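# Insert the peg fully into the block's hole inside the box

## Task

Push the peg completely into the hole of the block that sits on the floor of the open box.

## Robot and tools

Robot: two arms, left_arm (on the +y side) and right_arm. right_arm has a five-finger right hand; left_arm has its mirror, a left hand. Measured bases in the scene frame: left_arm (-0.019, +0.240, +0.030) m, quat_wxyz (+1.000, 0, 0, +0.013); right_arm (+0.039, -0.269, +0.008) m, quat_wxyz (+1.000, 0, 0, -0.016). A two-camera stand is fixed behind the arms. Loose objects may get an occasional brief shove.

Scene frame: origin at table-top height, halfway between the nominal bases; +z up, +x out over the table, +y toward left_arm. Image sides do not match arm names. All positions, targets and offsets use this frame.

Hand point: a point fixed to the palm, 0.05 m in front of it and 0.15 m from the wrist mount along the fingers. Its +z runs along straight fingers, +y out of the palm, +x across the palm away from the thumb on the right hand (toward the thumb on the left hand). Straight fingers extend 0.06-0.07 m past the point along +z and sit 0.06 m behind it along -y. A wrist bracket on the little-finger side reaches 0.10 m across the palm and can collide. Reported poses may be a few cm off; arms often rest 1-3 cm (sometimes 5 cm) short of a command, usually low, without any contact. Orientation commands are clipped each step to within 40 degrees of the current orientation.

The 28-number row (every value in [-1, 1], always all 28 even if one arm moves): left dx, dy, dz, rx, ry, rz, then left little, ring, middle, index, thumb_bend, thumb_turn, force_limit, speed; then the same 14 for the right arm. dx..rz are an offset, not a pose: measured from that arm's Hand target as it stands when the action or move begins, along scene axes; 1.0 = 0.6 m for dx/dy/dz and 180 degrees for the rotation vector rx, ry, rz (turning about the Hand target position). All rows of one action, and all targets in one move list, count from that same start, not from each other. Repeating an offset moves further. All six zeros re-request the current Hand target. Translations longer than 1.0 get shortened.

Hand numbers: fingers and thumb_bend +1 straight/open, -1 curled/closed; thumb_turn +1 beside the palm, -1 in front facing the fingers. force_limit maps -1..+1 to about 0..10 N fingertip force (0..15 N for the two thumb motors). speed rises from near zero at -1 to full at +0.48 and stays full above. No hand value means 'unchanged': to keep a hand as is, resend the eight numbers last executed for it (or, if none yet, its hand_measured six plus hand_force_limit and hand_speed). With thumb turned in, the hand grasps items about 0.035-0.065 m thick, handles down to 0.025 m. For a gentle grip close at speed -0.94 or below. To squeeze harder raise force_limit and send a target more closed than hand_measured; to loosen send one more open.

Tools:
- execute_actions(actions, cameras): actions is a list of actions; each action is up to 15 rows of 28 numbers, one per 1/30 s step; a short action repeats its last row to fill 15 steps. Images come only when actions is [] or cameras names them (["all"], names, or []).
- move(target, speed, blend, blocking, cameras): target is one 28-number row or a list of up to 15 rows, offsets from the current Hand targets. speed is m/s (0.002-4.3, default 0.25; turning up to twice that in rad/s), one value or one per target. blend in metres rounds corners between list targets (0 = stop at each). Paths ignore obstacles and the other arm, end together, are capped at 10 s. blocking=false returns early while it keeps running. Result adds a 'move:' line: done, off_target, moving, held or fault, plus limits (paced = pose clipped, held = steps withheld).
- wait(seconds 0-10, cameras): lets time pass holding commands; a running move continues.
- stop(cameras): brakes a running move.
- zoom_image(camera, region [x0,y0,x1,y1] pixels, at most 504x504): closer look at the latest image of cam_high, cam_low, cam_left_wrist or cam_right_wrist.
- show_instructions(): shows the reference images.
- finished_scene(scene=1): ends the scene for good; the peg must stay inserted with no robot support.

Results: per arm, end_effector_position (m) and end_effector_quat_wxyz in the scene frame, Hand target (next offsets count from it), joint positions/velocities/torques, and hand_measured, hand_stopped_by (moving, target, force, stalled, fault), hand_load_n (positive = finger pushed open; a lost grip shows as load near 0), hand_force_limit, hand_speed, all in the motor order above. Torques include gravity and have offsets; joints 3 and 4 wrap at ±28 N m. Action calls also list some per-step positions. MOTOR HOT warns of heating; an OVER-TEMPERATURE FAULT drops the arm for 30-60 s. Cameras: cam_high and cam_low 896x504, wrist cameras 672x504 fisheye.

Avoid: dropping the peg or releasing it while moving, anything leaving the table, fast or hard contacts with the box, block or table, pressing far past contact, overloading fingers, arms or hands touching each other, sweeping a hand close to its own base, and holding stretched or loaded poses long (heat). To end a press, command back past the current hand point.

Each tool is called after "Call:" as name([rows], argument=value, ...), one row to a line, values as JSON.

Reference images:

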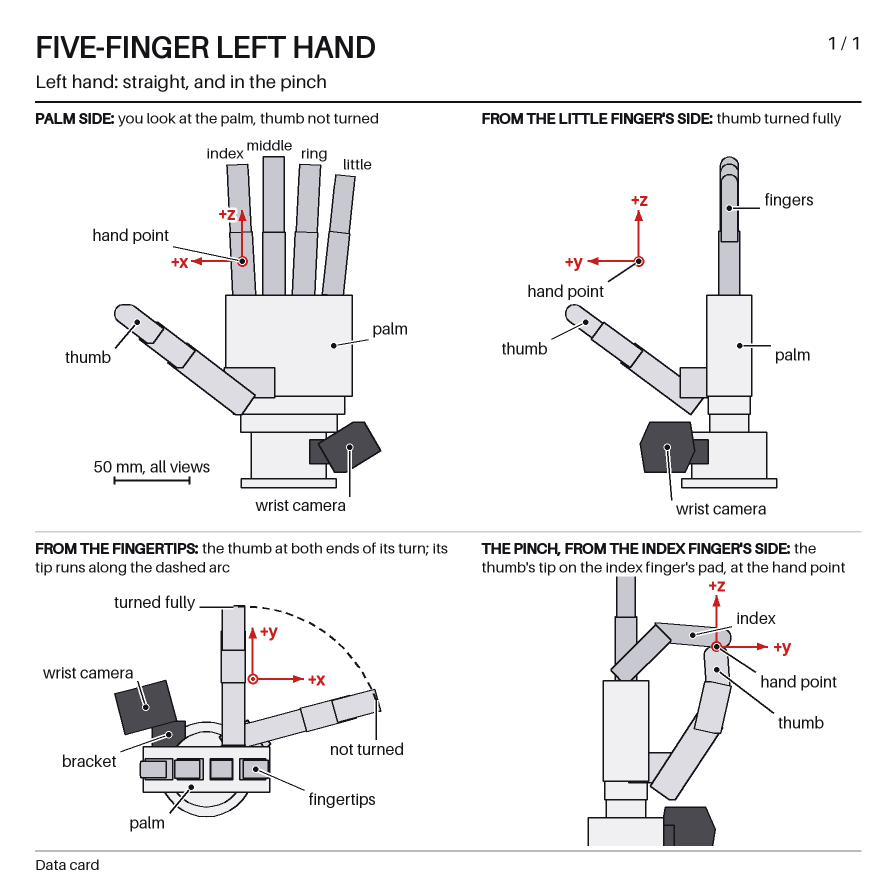

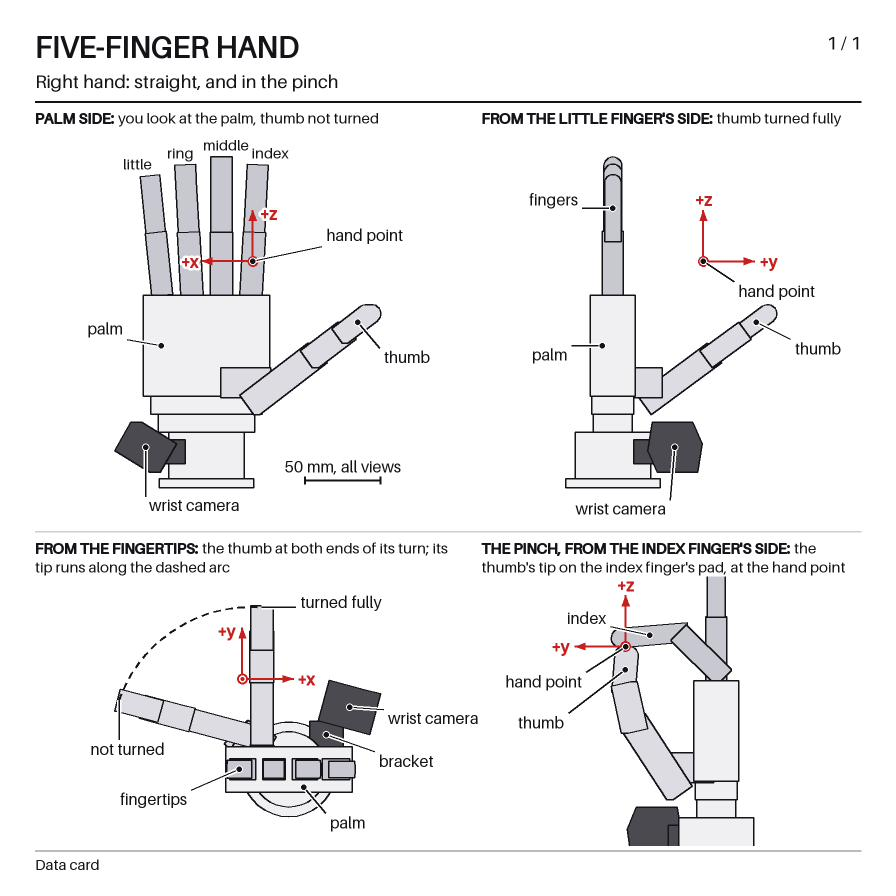

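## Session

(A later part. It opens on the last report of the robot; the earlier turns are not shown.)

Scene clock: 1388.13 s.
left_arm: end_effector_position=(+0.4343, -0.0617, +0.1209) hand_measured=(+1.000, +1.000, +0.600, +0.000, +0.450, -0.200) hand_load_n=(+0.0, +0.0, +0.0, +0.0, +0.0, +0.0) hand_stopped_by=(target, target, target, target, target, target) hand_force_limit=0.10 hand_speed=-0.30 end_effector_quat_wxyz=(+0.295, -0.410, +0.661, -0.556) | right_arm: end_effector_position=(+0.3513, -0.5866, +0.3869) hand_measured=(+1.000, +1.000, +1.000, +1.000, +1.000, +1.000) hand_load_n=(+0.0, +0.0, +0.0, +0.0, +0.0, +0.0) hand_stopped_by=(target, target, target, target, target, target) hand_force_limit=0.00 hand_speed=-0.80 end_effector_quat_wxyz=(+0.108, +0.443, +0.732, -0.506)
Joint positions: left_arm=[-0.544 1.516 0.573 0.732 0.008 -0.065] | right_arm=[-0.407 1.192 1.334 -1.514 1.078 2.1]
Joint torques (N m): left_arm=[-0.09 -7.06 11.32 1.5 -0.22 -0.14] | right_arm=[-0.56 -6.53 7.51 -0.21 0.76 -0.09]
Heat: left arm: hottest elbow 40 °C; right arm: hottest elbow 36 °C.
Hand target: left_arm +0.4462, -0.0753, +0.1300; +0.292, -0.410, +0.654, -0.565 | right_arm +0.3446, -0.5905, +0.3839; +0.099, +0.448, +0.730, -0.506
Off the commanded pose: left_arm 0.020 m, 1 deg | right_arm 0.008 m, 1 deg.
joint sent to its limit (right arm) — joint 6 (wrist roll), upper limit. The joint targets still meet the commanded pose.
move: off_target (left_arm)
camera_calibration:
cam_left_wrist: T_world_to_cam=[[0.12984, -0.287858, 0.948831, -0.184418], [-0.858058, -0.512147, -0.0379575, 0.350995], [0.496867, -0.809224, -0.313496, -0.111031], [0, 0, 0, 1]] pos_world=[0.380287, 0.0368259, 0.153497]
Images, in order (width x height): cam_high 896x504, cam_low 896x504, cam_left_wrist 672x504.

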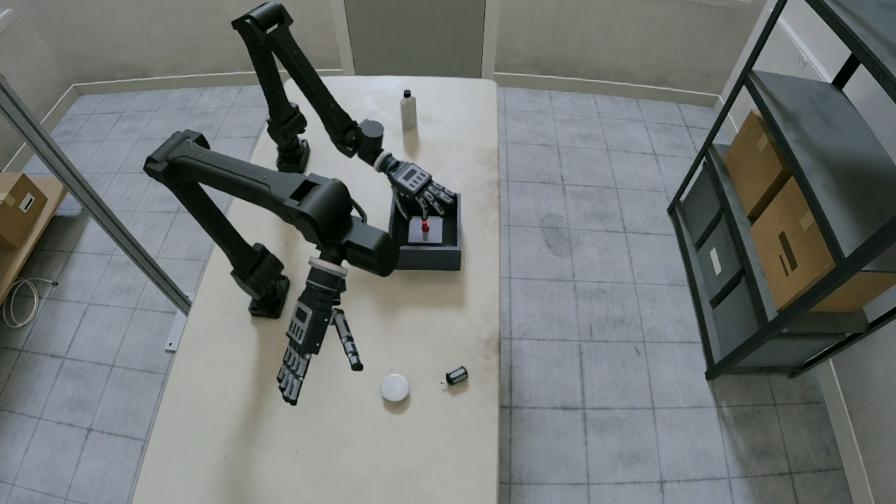

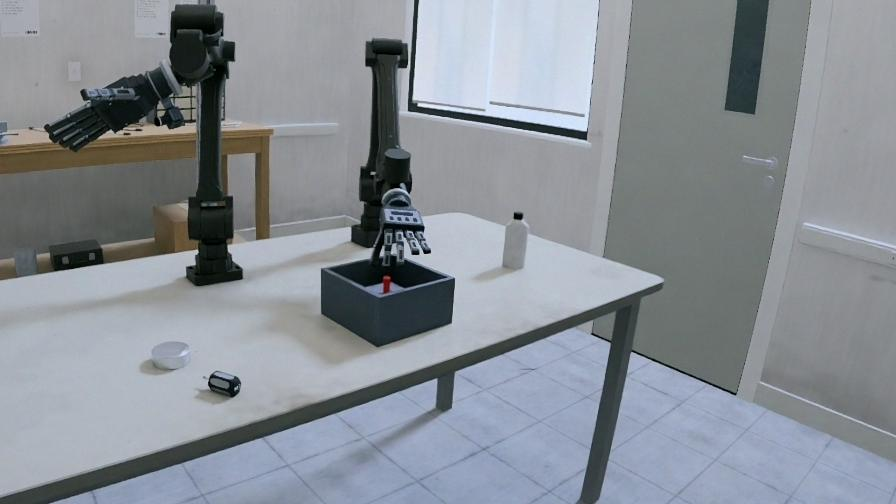

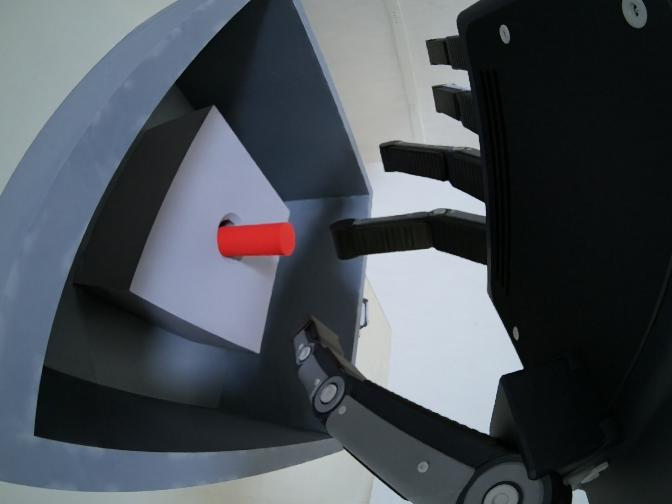

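Call:
move(target=[0.0,0.0033,-0.045,0,0,0, 1,1,0.6,0,0.45,-0.2,0.1,-0.3, 0,0,0,0,0,0, 1,1,1,1,1,1,0,-0.8], speed=0.04, cameras=["cam_high","cam_low","cam_left_wrist"])

Call:
zoom_image(camera="cam_low", region=[340, 220, 430, 320])

Call:
zoom_image(camera="cam_high", region=[390, 190, 470, 280])

Scene clock: 1404.60 s.
left_arm: end_effector_position=(+0.4387, -0.0644, +0.1019) hand_measured=(+1.000, +1.000, +0.600, +0.000, +0.450, -0.200) hand_load_n=(+0.0, -0.5, +0.0, +0.5, +0.0, +0.0) hand_stopped_by=(target, target, target, target, target, target) hand_force_limit=0.10 hand_speed=-0.30 end_effector_quat_wxyz=(+0.295, -0.410, +0.659, -0.558) | right_arm: end_effector_position=(+0.3513, -0.5866, +0.3869) hand_measured=(+1.000, +1.000, +1.000, +1.000, +1.000, +1.000) hand_load_n=(+0.0, +0.0, +0.0, +0.0, +0.0, -0.5) hand_stopped_by=(target, target, target, target, target, target) hand_force_limit=0.00 hand_speed=-0.80 end_effector_quat_wxyz=(+0.108, +0.443, +0.732, -0.506)
Joint positions: left_arm=[-0.544 1.59 0.573 0.811 0.008 -0.067] | right_arm=[-0.407 1.192 1.334 -1.514 1.078 2.1]
Joint torques (N m): left_arm=[0.91 -6.95 9.1 2.15 -0.03 -0.14] | right_arm=[-0.26 -6.53 7.61 -0.23 0.74 0]
Heat: left arm: hottest elbow 42 °C; right arm: hottest elbow 36 °C.
Hand target: left_arm +0.4461, -0.0733, +0.1030; +0.292, -0.410, +0.654, -0.565 | right_arm +0.3446, -0.5905, +0.3839; +0.099, +0.448, +0.730, -0.506
Off the commanded pose: left_arm 0.012 m, 1 deg | right_arm 0.008 m, 1 deg.
joint sent to its limit (right arm) — joint 6 (wrist roll), upper limit. The joint targets still meet the commanded pose.
move: off_target (left_arm)
camera_calibration:
cam_left_wrist: T_world_to_cam=[[0.126909, -0.283575, 0.950515, -0.166374], [-0.857744, -0.51264, -0.0384171, 0.352567], [0.498166, -0.810423, -0.308293, -0.122582], [0, 0, 0, 1]] pos_world=[0.384593, 0.0342173, 0.133894]
Images, in order (width x height): cam_high 896x504, cam_low 896x504, cam_left_wrist 672x504.

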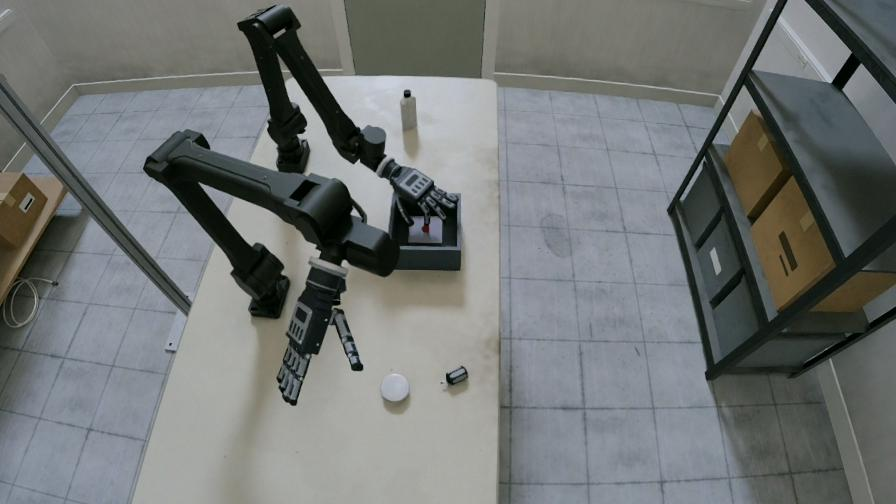

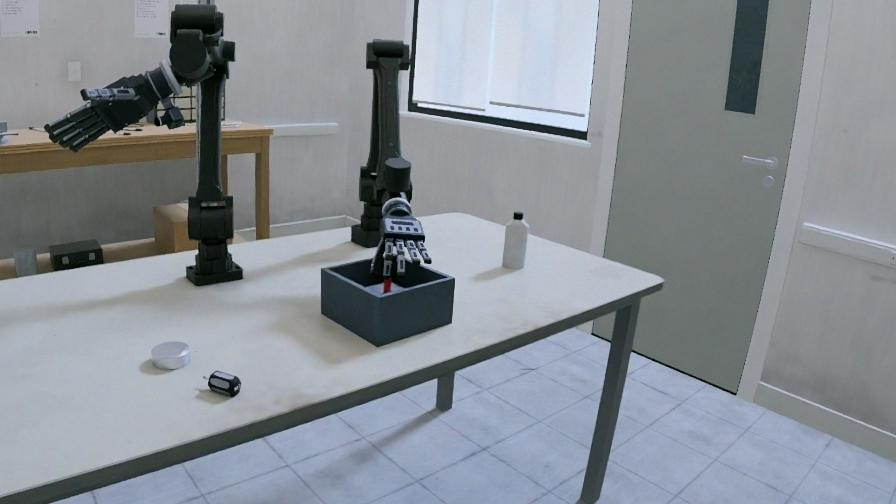

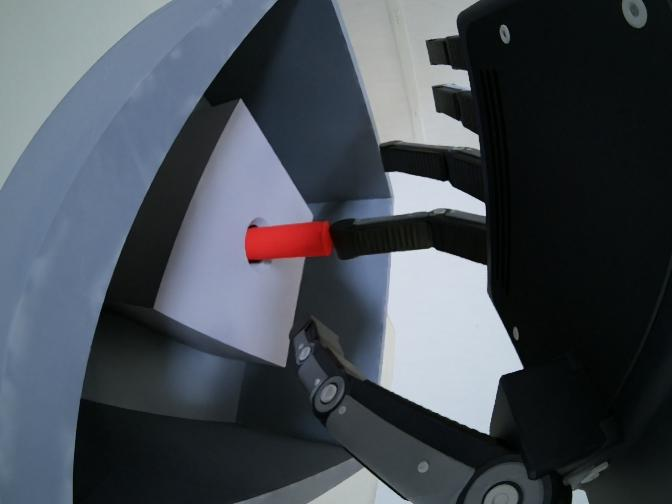

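Scaled by 5.040 from the camera's 896x504 image, which has a finer 1280x720 frame.

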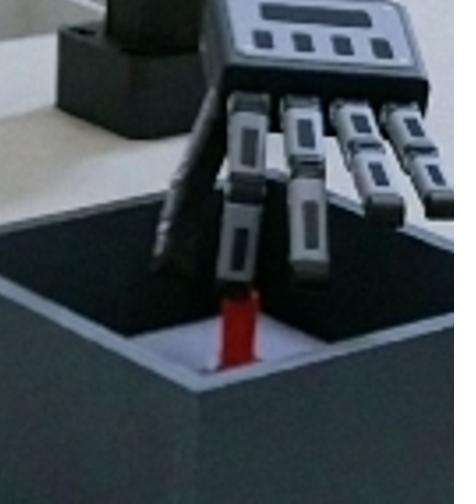

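Scaled by 5.600 from the camera's 896x504 image, which has a finer 1280x720 frame.

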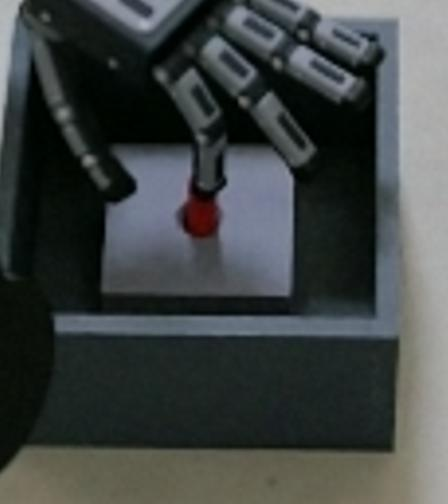

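Call:
move(target=[-0.005,0.003,-0.02,0,0,0, 1,1,0.6,0,0.45,-0.2,0.1,-0.3, 0,0,0,0,0,0, 1,1,1,1,1,1,0,-0.8], speed=0.03, cameras=["cam_high","cam_low","cam_left_wrist"])

Call:
zoom_image(camera="cam_low", region=[340, 220, 430, 320])

Call:
zoom_image(camera="cam_high", region=[390, 190, 470, 280])

Scene clock: 1416.57 s.
left_arm: end_effector_position=(+0.4422, -0.0665, +0.1004) hand_measured=(+1.000, +1.000, +0.600, +0.000, +0.450, -0.200) hand_load_n=(+0.0, +0.0, +0.0, +0.0, +0.0, -0.5) hand_stopped_by=(target, target, target, target, target, target) hand_force_limit=0.10 hand_speed=-0.30 end_effector_quat_wxyz=(+0.299, -0.406, +0.652, -0.566) | right_arm: end_effector_position=(+0.3513, -0.5866, +0.3869) hand_measured=(+1.000, +1.000, +1.000, +1.000, +1.000, +1.000) hand_load_n=(+0.0, -0.5, +0.0, +0.0, +0.0, -0.5) hand_stopped_by=(target, target, target, target, target, target) hand_force_limit=0.00 hand_speed=-0.80 end_effector_quat_wxyz=(+0.108, +0.443, +0.732, -0.506)
Joint positions: left_arm=[-0.544 1.617 0.573 0.864 0.008 -0.069] | right_arm=[-0.407 1.192 1.334 -1.514 1.078 2.1]
Joint torques (N m): left_arm=[0.5 -6.65 7.54 1.98 -0.03 -0.1] | right_arm=[-0.15 -6.36 7.66 -0.13 0.74 -0.06]
Heat: left arm: hottest elbow 42 °C; right arm: hottest elbow 36 °C.
Hand target: left_arm +0.4431, -0.0715, +0.0909; +0.292, -0.410, +0.654, -0.565 | right_arm +0.3446, -0.5905, +0.3839; +0.099, +0.448, +0.730, -0.506
Off the commanded pose: left_arm 0.011 m, 1 deg | right_arm 0.008 m, 1 deg.
joint sent to its limit (right arm) — joint 6 (wrist roll), upper limit. The joint targets still meet the commanded pose.
move: off_target (left_arm)
camera_calibration:
cam_left_wrist: T_world_to_cam=[[0.107649, -0.270498, 0.956683, -0.157245], [-0.856659, -0.513569, -0.0488153, 0.35498], [0.504527, -0.814296, -0.287009, -0.131624], [0, 0, 0, 1]] pos_world=[0.387432, 0.0325911, 0.129985]
Images, in order (width x height): cam_high 896x504, cam_low 896x504, cam_left_wrist 672x504.

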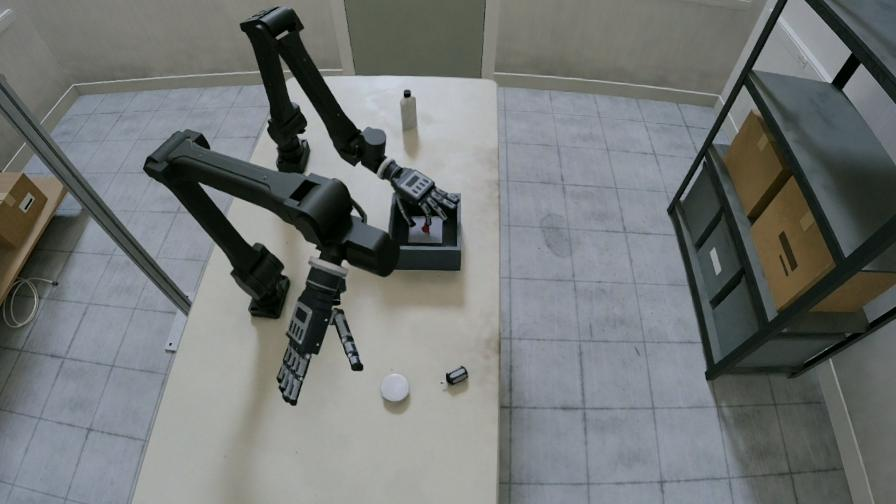

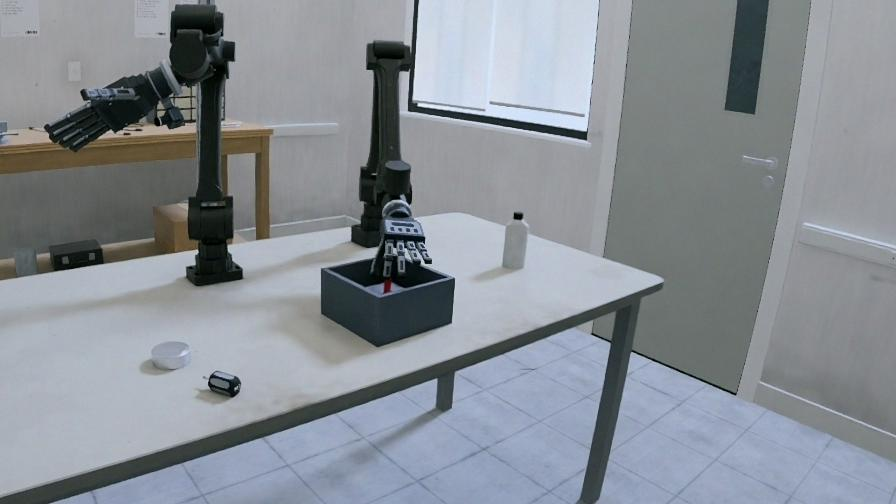

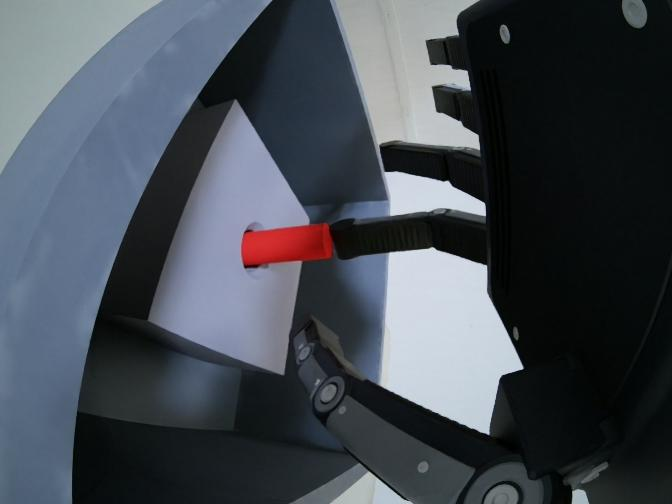

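Scaled by 5.040 from the camera's 896x504 image, which has a finer 1280x720 frame.

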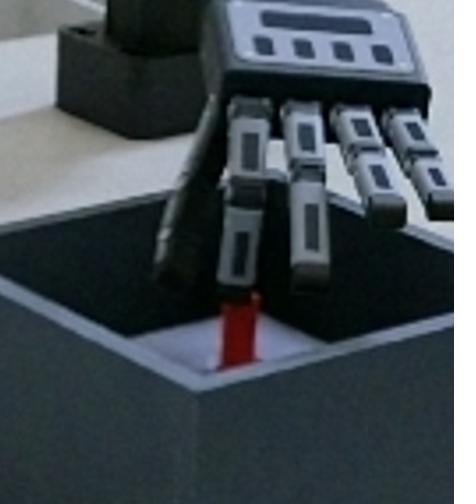

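Scaled by 5.600 from the camera's 896x504 image, which has a finer 1280x720 frame.

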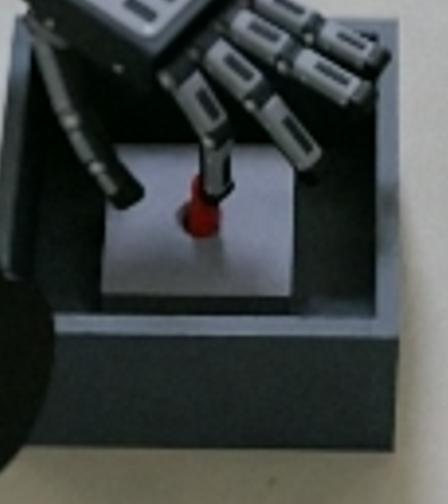

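Call:
move([
  [-0.01,0.008,0.08,0,0,0, 1,1,0.6,0,0.45,-0.2,0.1,-0.3, 0,0,0,0,0,0, 1,1,1,1,1,1,0,-0.8],
  [-0.08,0.1,0.2,0,0,0, 1,1,0.6,0,0.45,-0.2,0.1,-0.3, 0,0,0,0,0,0, 1,1,1,1,1,1,0,-0.8],
], speed=0.15, blend=0.02, cameras=["cam_high","cam_low","cam_left_wrist"])

Call:
zoom_image(camera="cam_low", region=[340, 220, 430, 320])

Call:
zoom_image(camera="cam_high", region=[390, 190, 470, 280])

Call:
zoom_image(camera="cam_left_wrist", region=[60, 120, 300, 320])

Scene clock: 1430.07 s.
left_arm: end_effector_position=(+0.3973, -0.0183, +0.2182) hand_measured=(+1.000, +1.000, +0.600, +0.000, +0.450, -0.200) hand_load_n=(+0.0, +0.0, +0.0, +0.0, +0.0, +0.0) hand_stopped_by=(target, target, target, target, target, target) hand_force_limit=0.10 hand_speed=-0.30 end_effector_quat_wxyz=(+0.292, -0.405, +0.650, -0.573) | right_arm: end_effector_position=(+0.3513, -0.5866, +0.3869) hand_measured=(+1.000, +1.000, +1.000, +1.000, +1.000, +1.000) hand_load_n=(+0.5, +0.0, +0.5, +0.0, +0.0, +0.0) hand_stopped_by=(target, target, target, target, target, target) hand_force_limit=0.00 hand_speed=-0.80 end_effector_quat_wxyz=(+0.108, +0.443, +0.732, -0.506)
Joint positions: left_arm=[-0.469 1.12 0.538 0.408 0.096 -0.069] | right_arm=[-0.407 1.192 1.334 -1.514 1.078 2.1]
Joint torques (N m): left_arm=[1.9 -5.3 8.99 1.31 0.07 0.04] | right_arm=[-0.21 -6.48 7.47 -0.12 0.76 -0.06]
Heat: left arm: hottest elbow 41 °C; right arm: hottest elbow 36 °C.
Hand target: left_arm +0.3950, -0.0116, +0.2108; +0.292, -0.410, +0.654, -0.565 | right_arm +0.3446, -0.5905, +0.3839; +0.099, +0.448, +0.730, -0.506
Off the commanded pose: left_arm 0.010 m, 1 deg | right_arm 0.008 m, 1 deg.
joint sent to its limit (right arm) — joint 6 (wrist roll), upper limit. The joint targets still meet the commanded pose.
move: done
camera_calibration:
cam_left_wrist: T_world_to_cam=[[0.10633, -0.255888, 0.960841, -0.25214], [-0.862621, -0.504357, -0.0388586, 0.347364], [0.49455, -0.824709, -0.274363, -0.0349389], [0, 0, 0, 1]] pos_world=[0.343733, 0.0818614, 0.246179]
Images, in order (width x height): cam_high 896x504, cam_low 896x504, cam_left_wrist 672x504.

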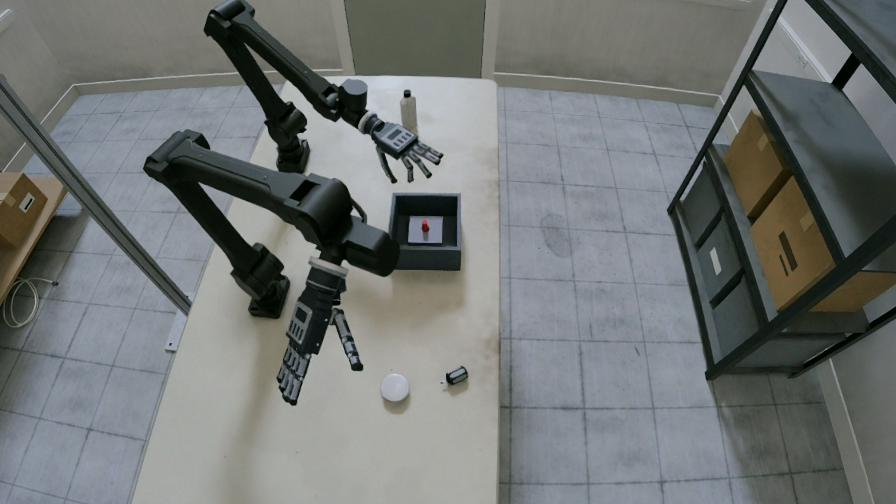

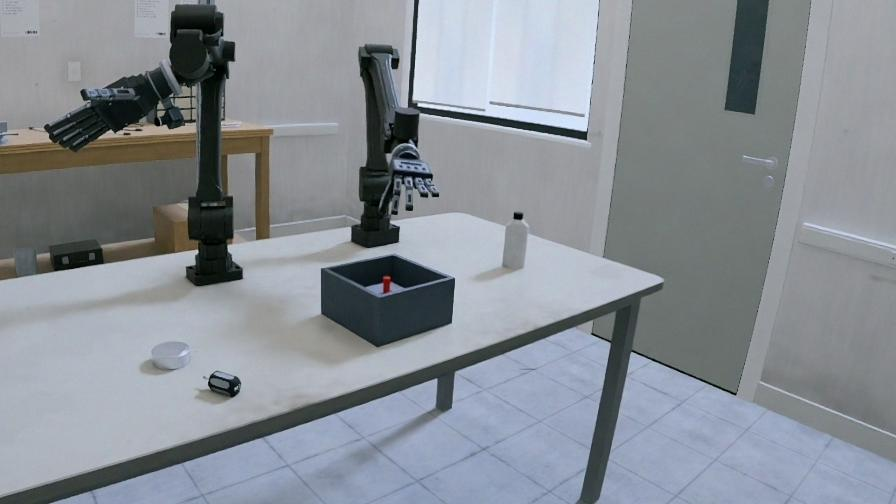

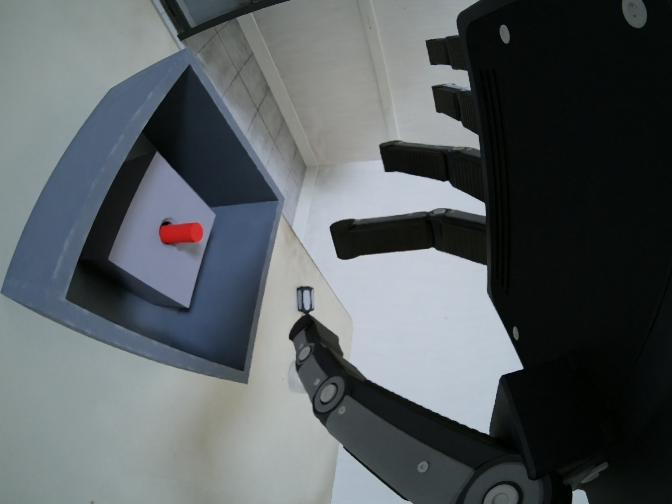

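Scaled by 5.040 from the camera's 896x504 image, which has a finer 1280x720 frame.

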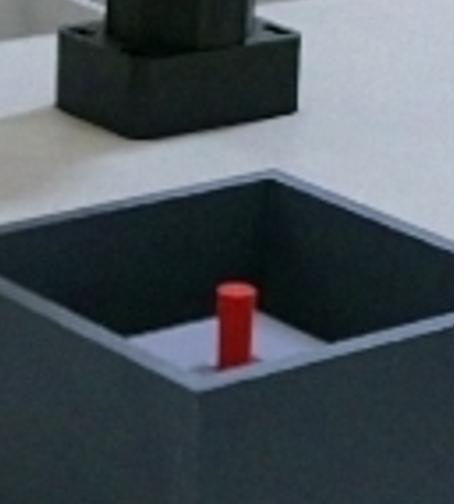

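Scaled by 5.600 from the camera's 896x504 image, which has a finer 1280x720 frame.

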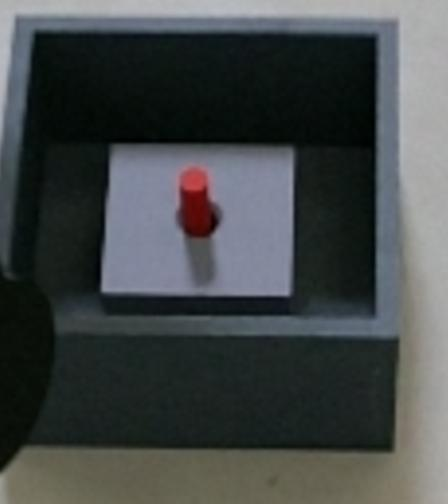

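Scaled by 2.100 from the camera's 672x504 image, which has a finer 960x720 frame.

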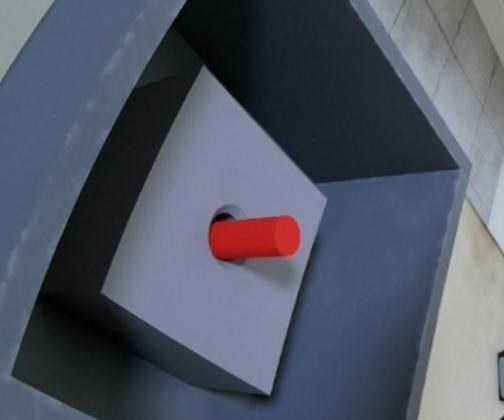

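Call:
finished_scene()

The scene is finished: the task was done.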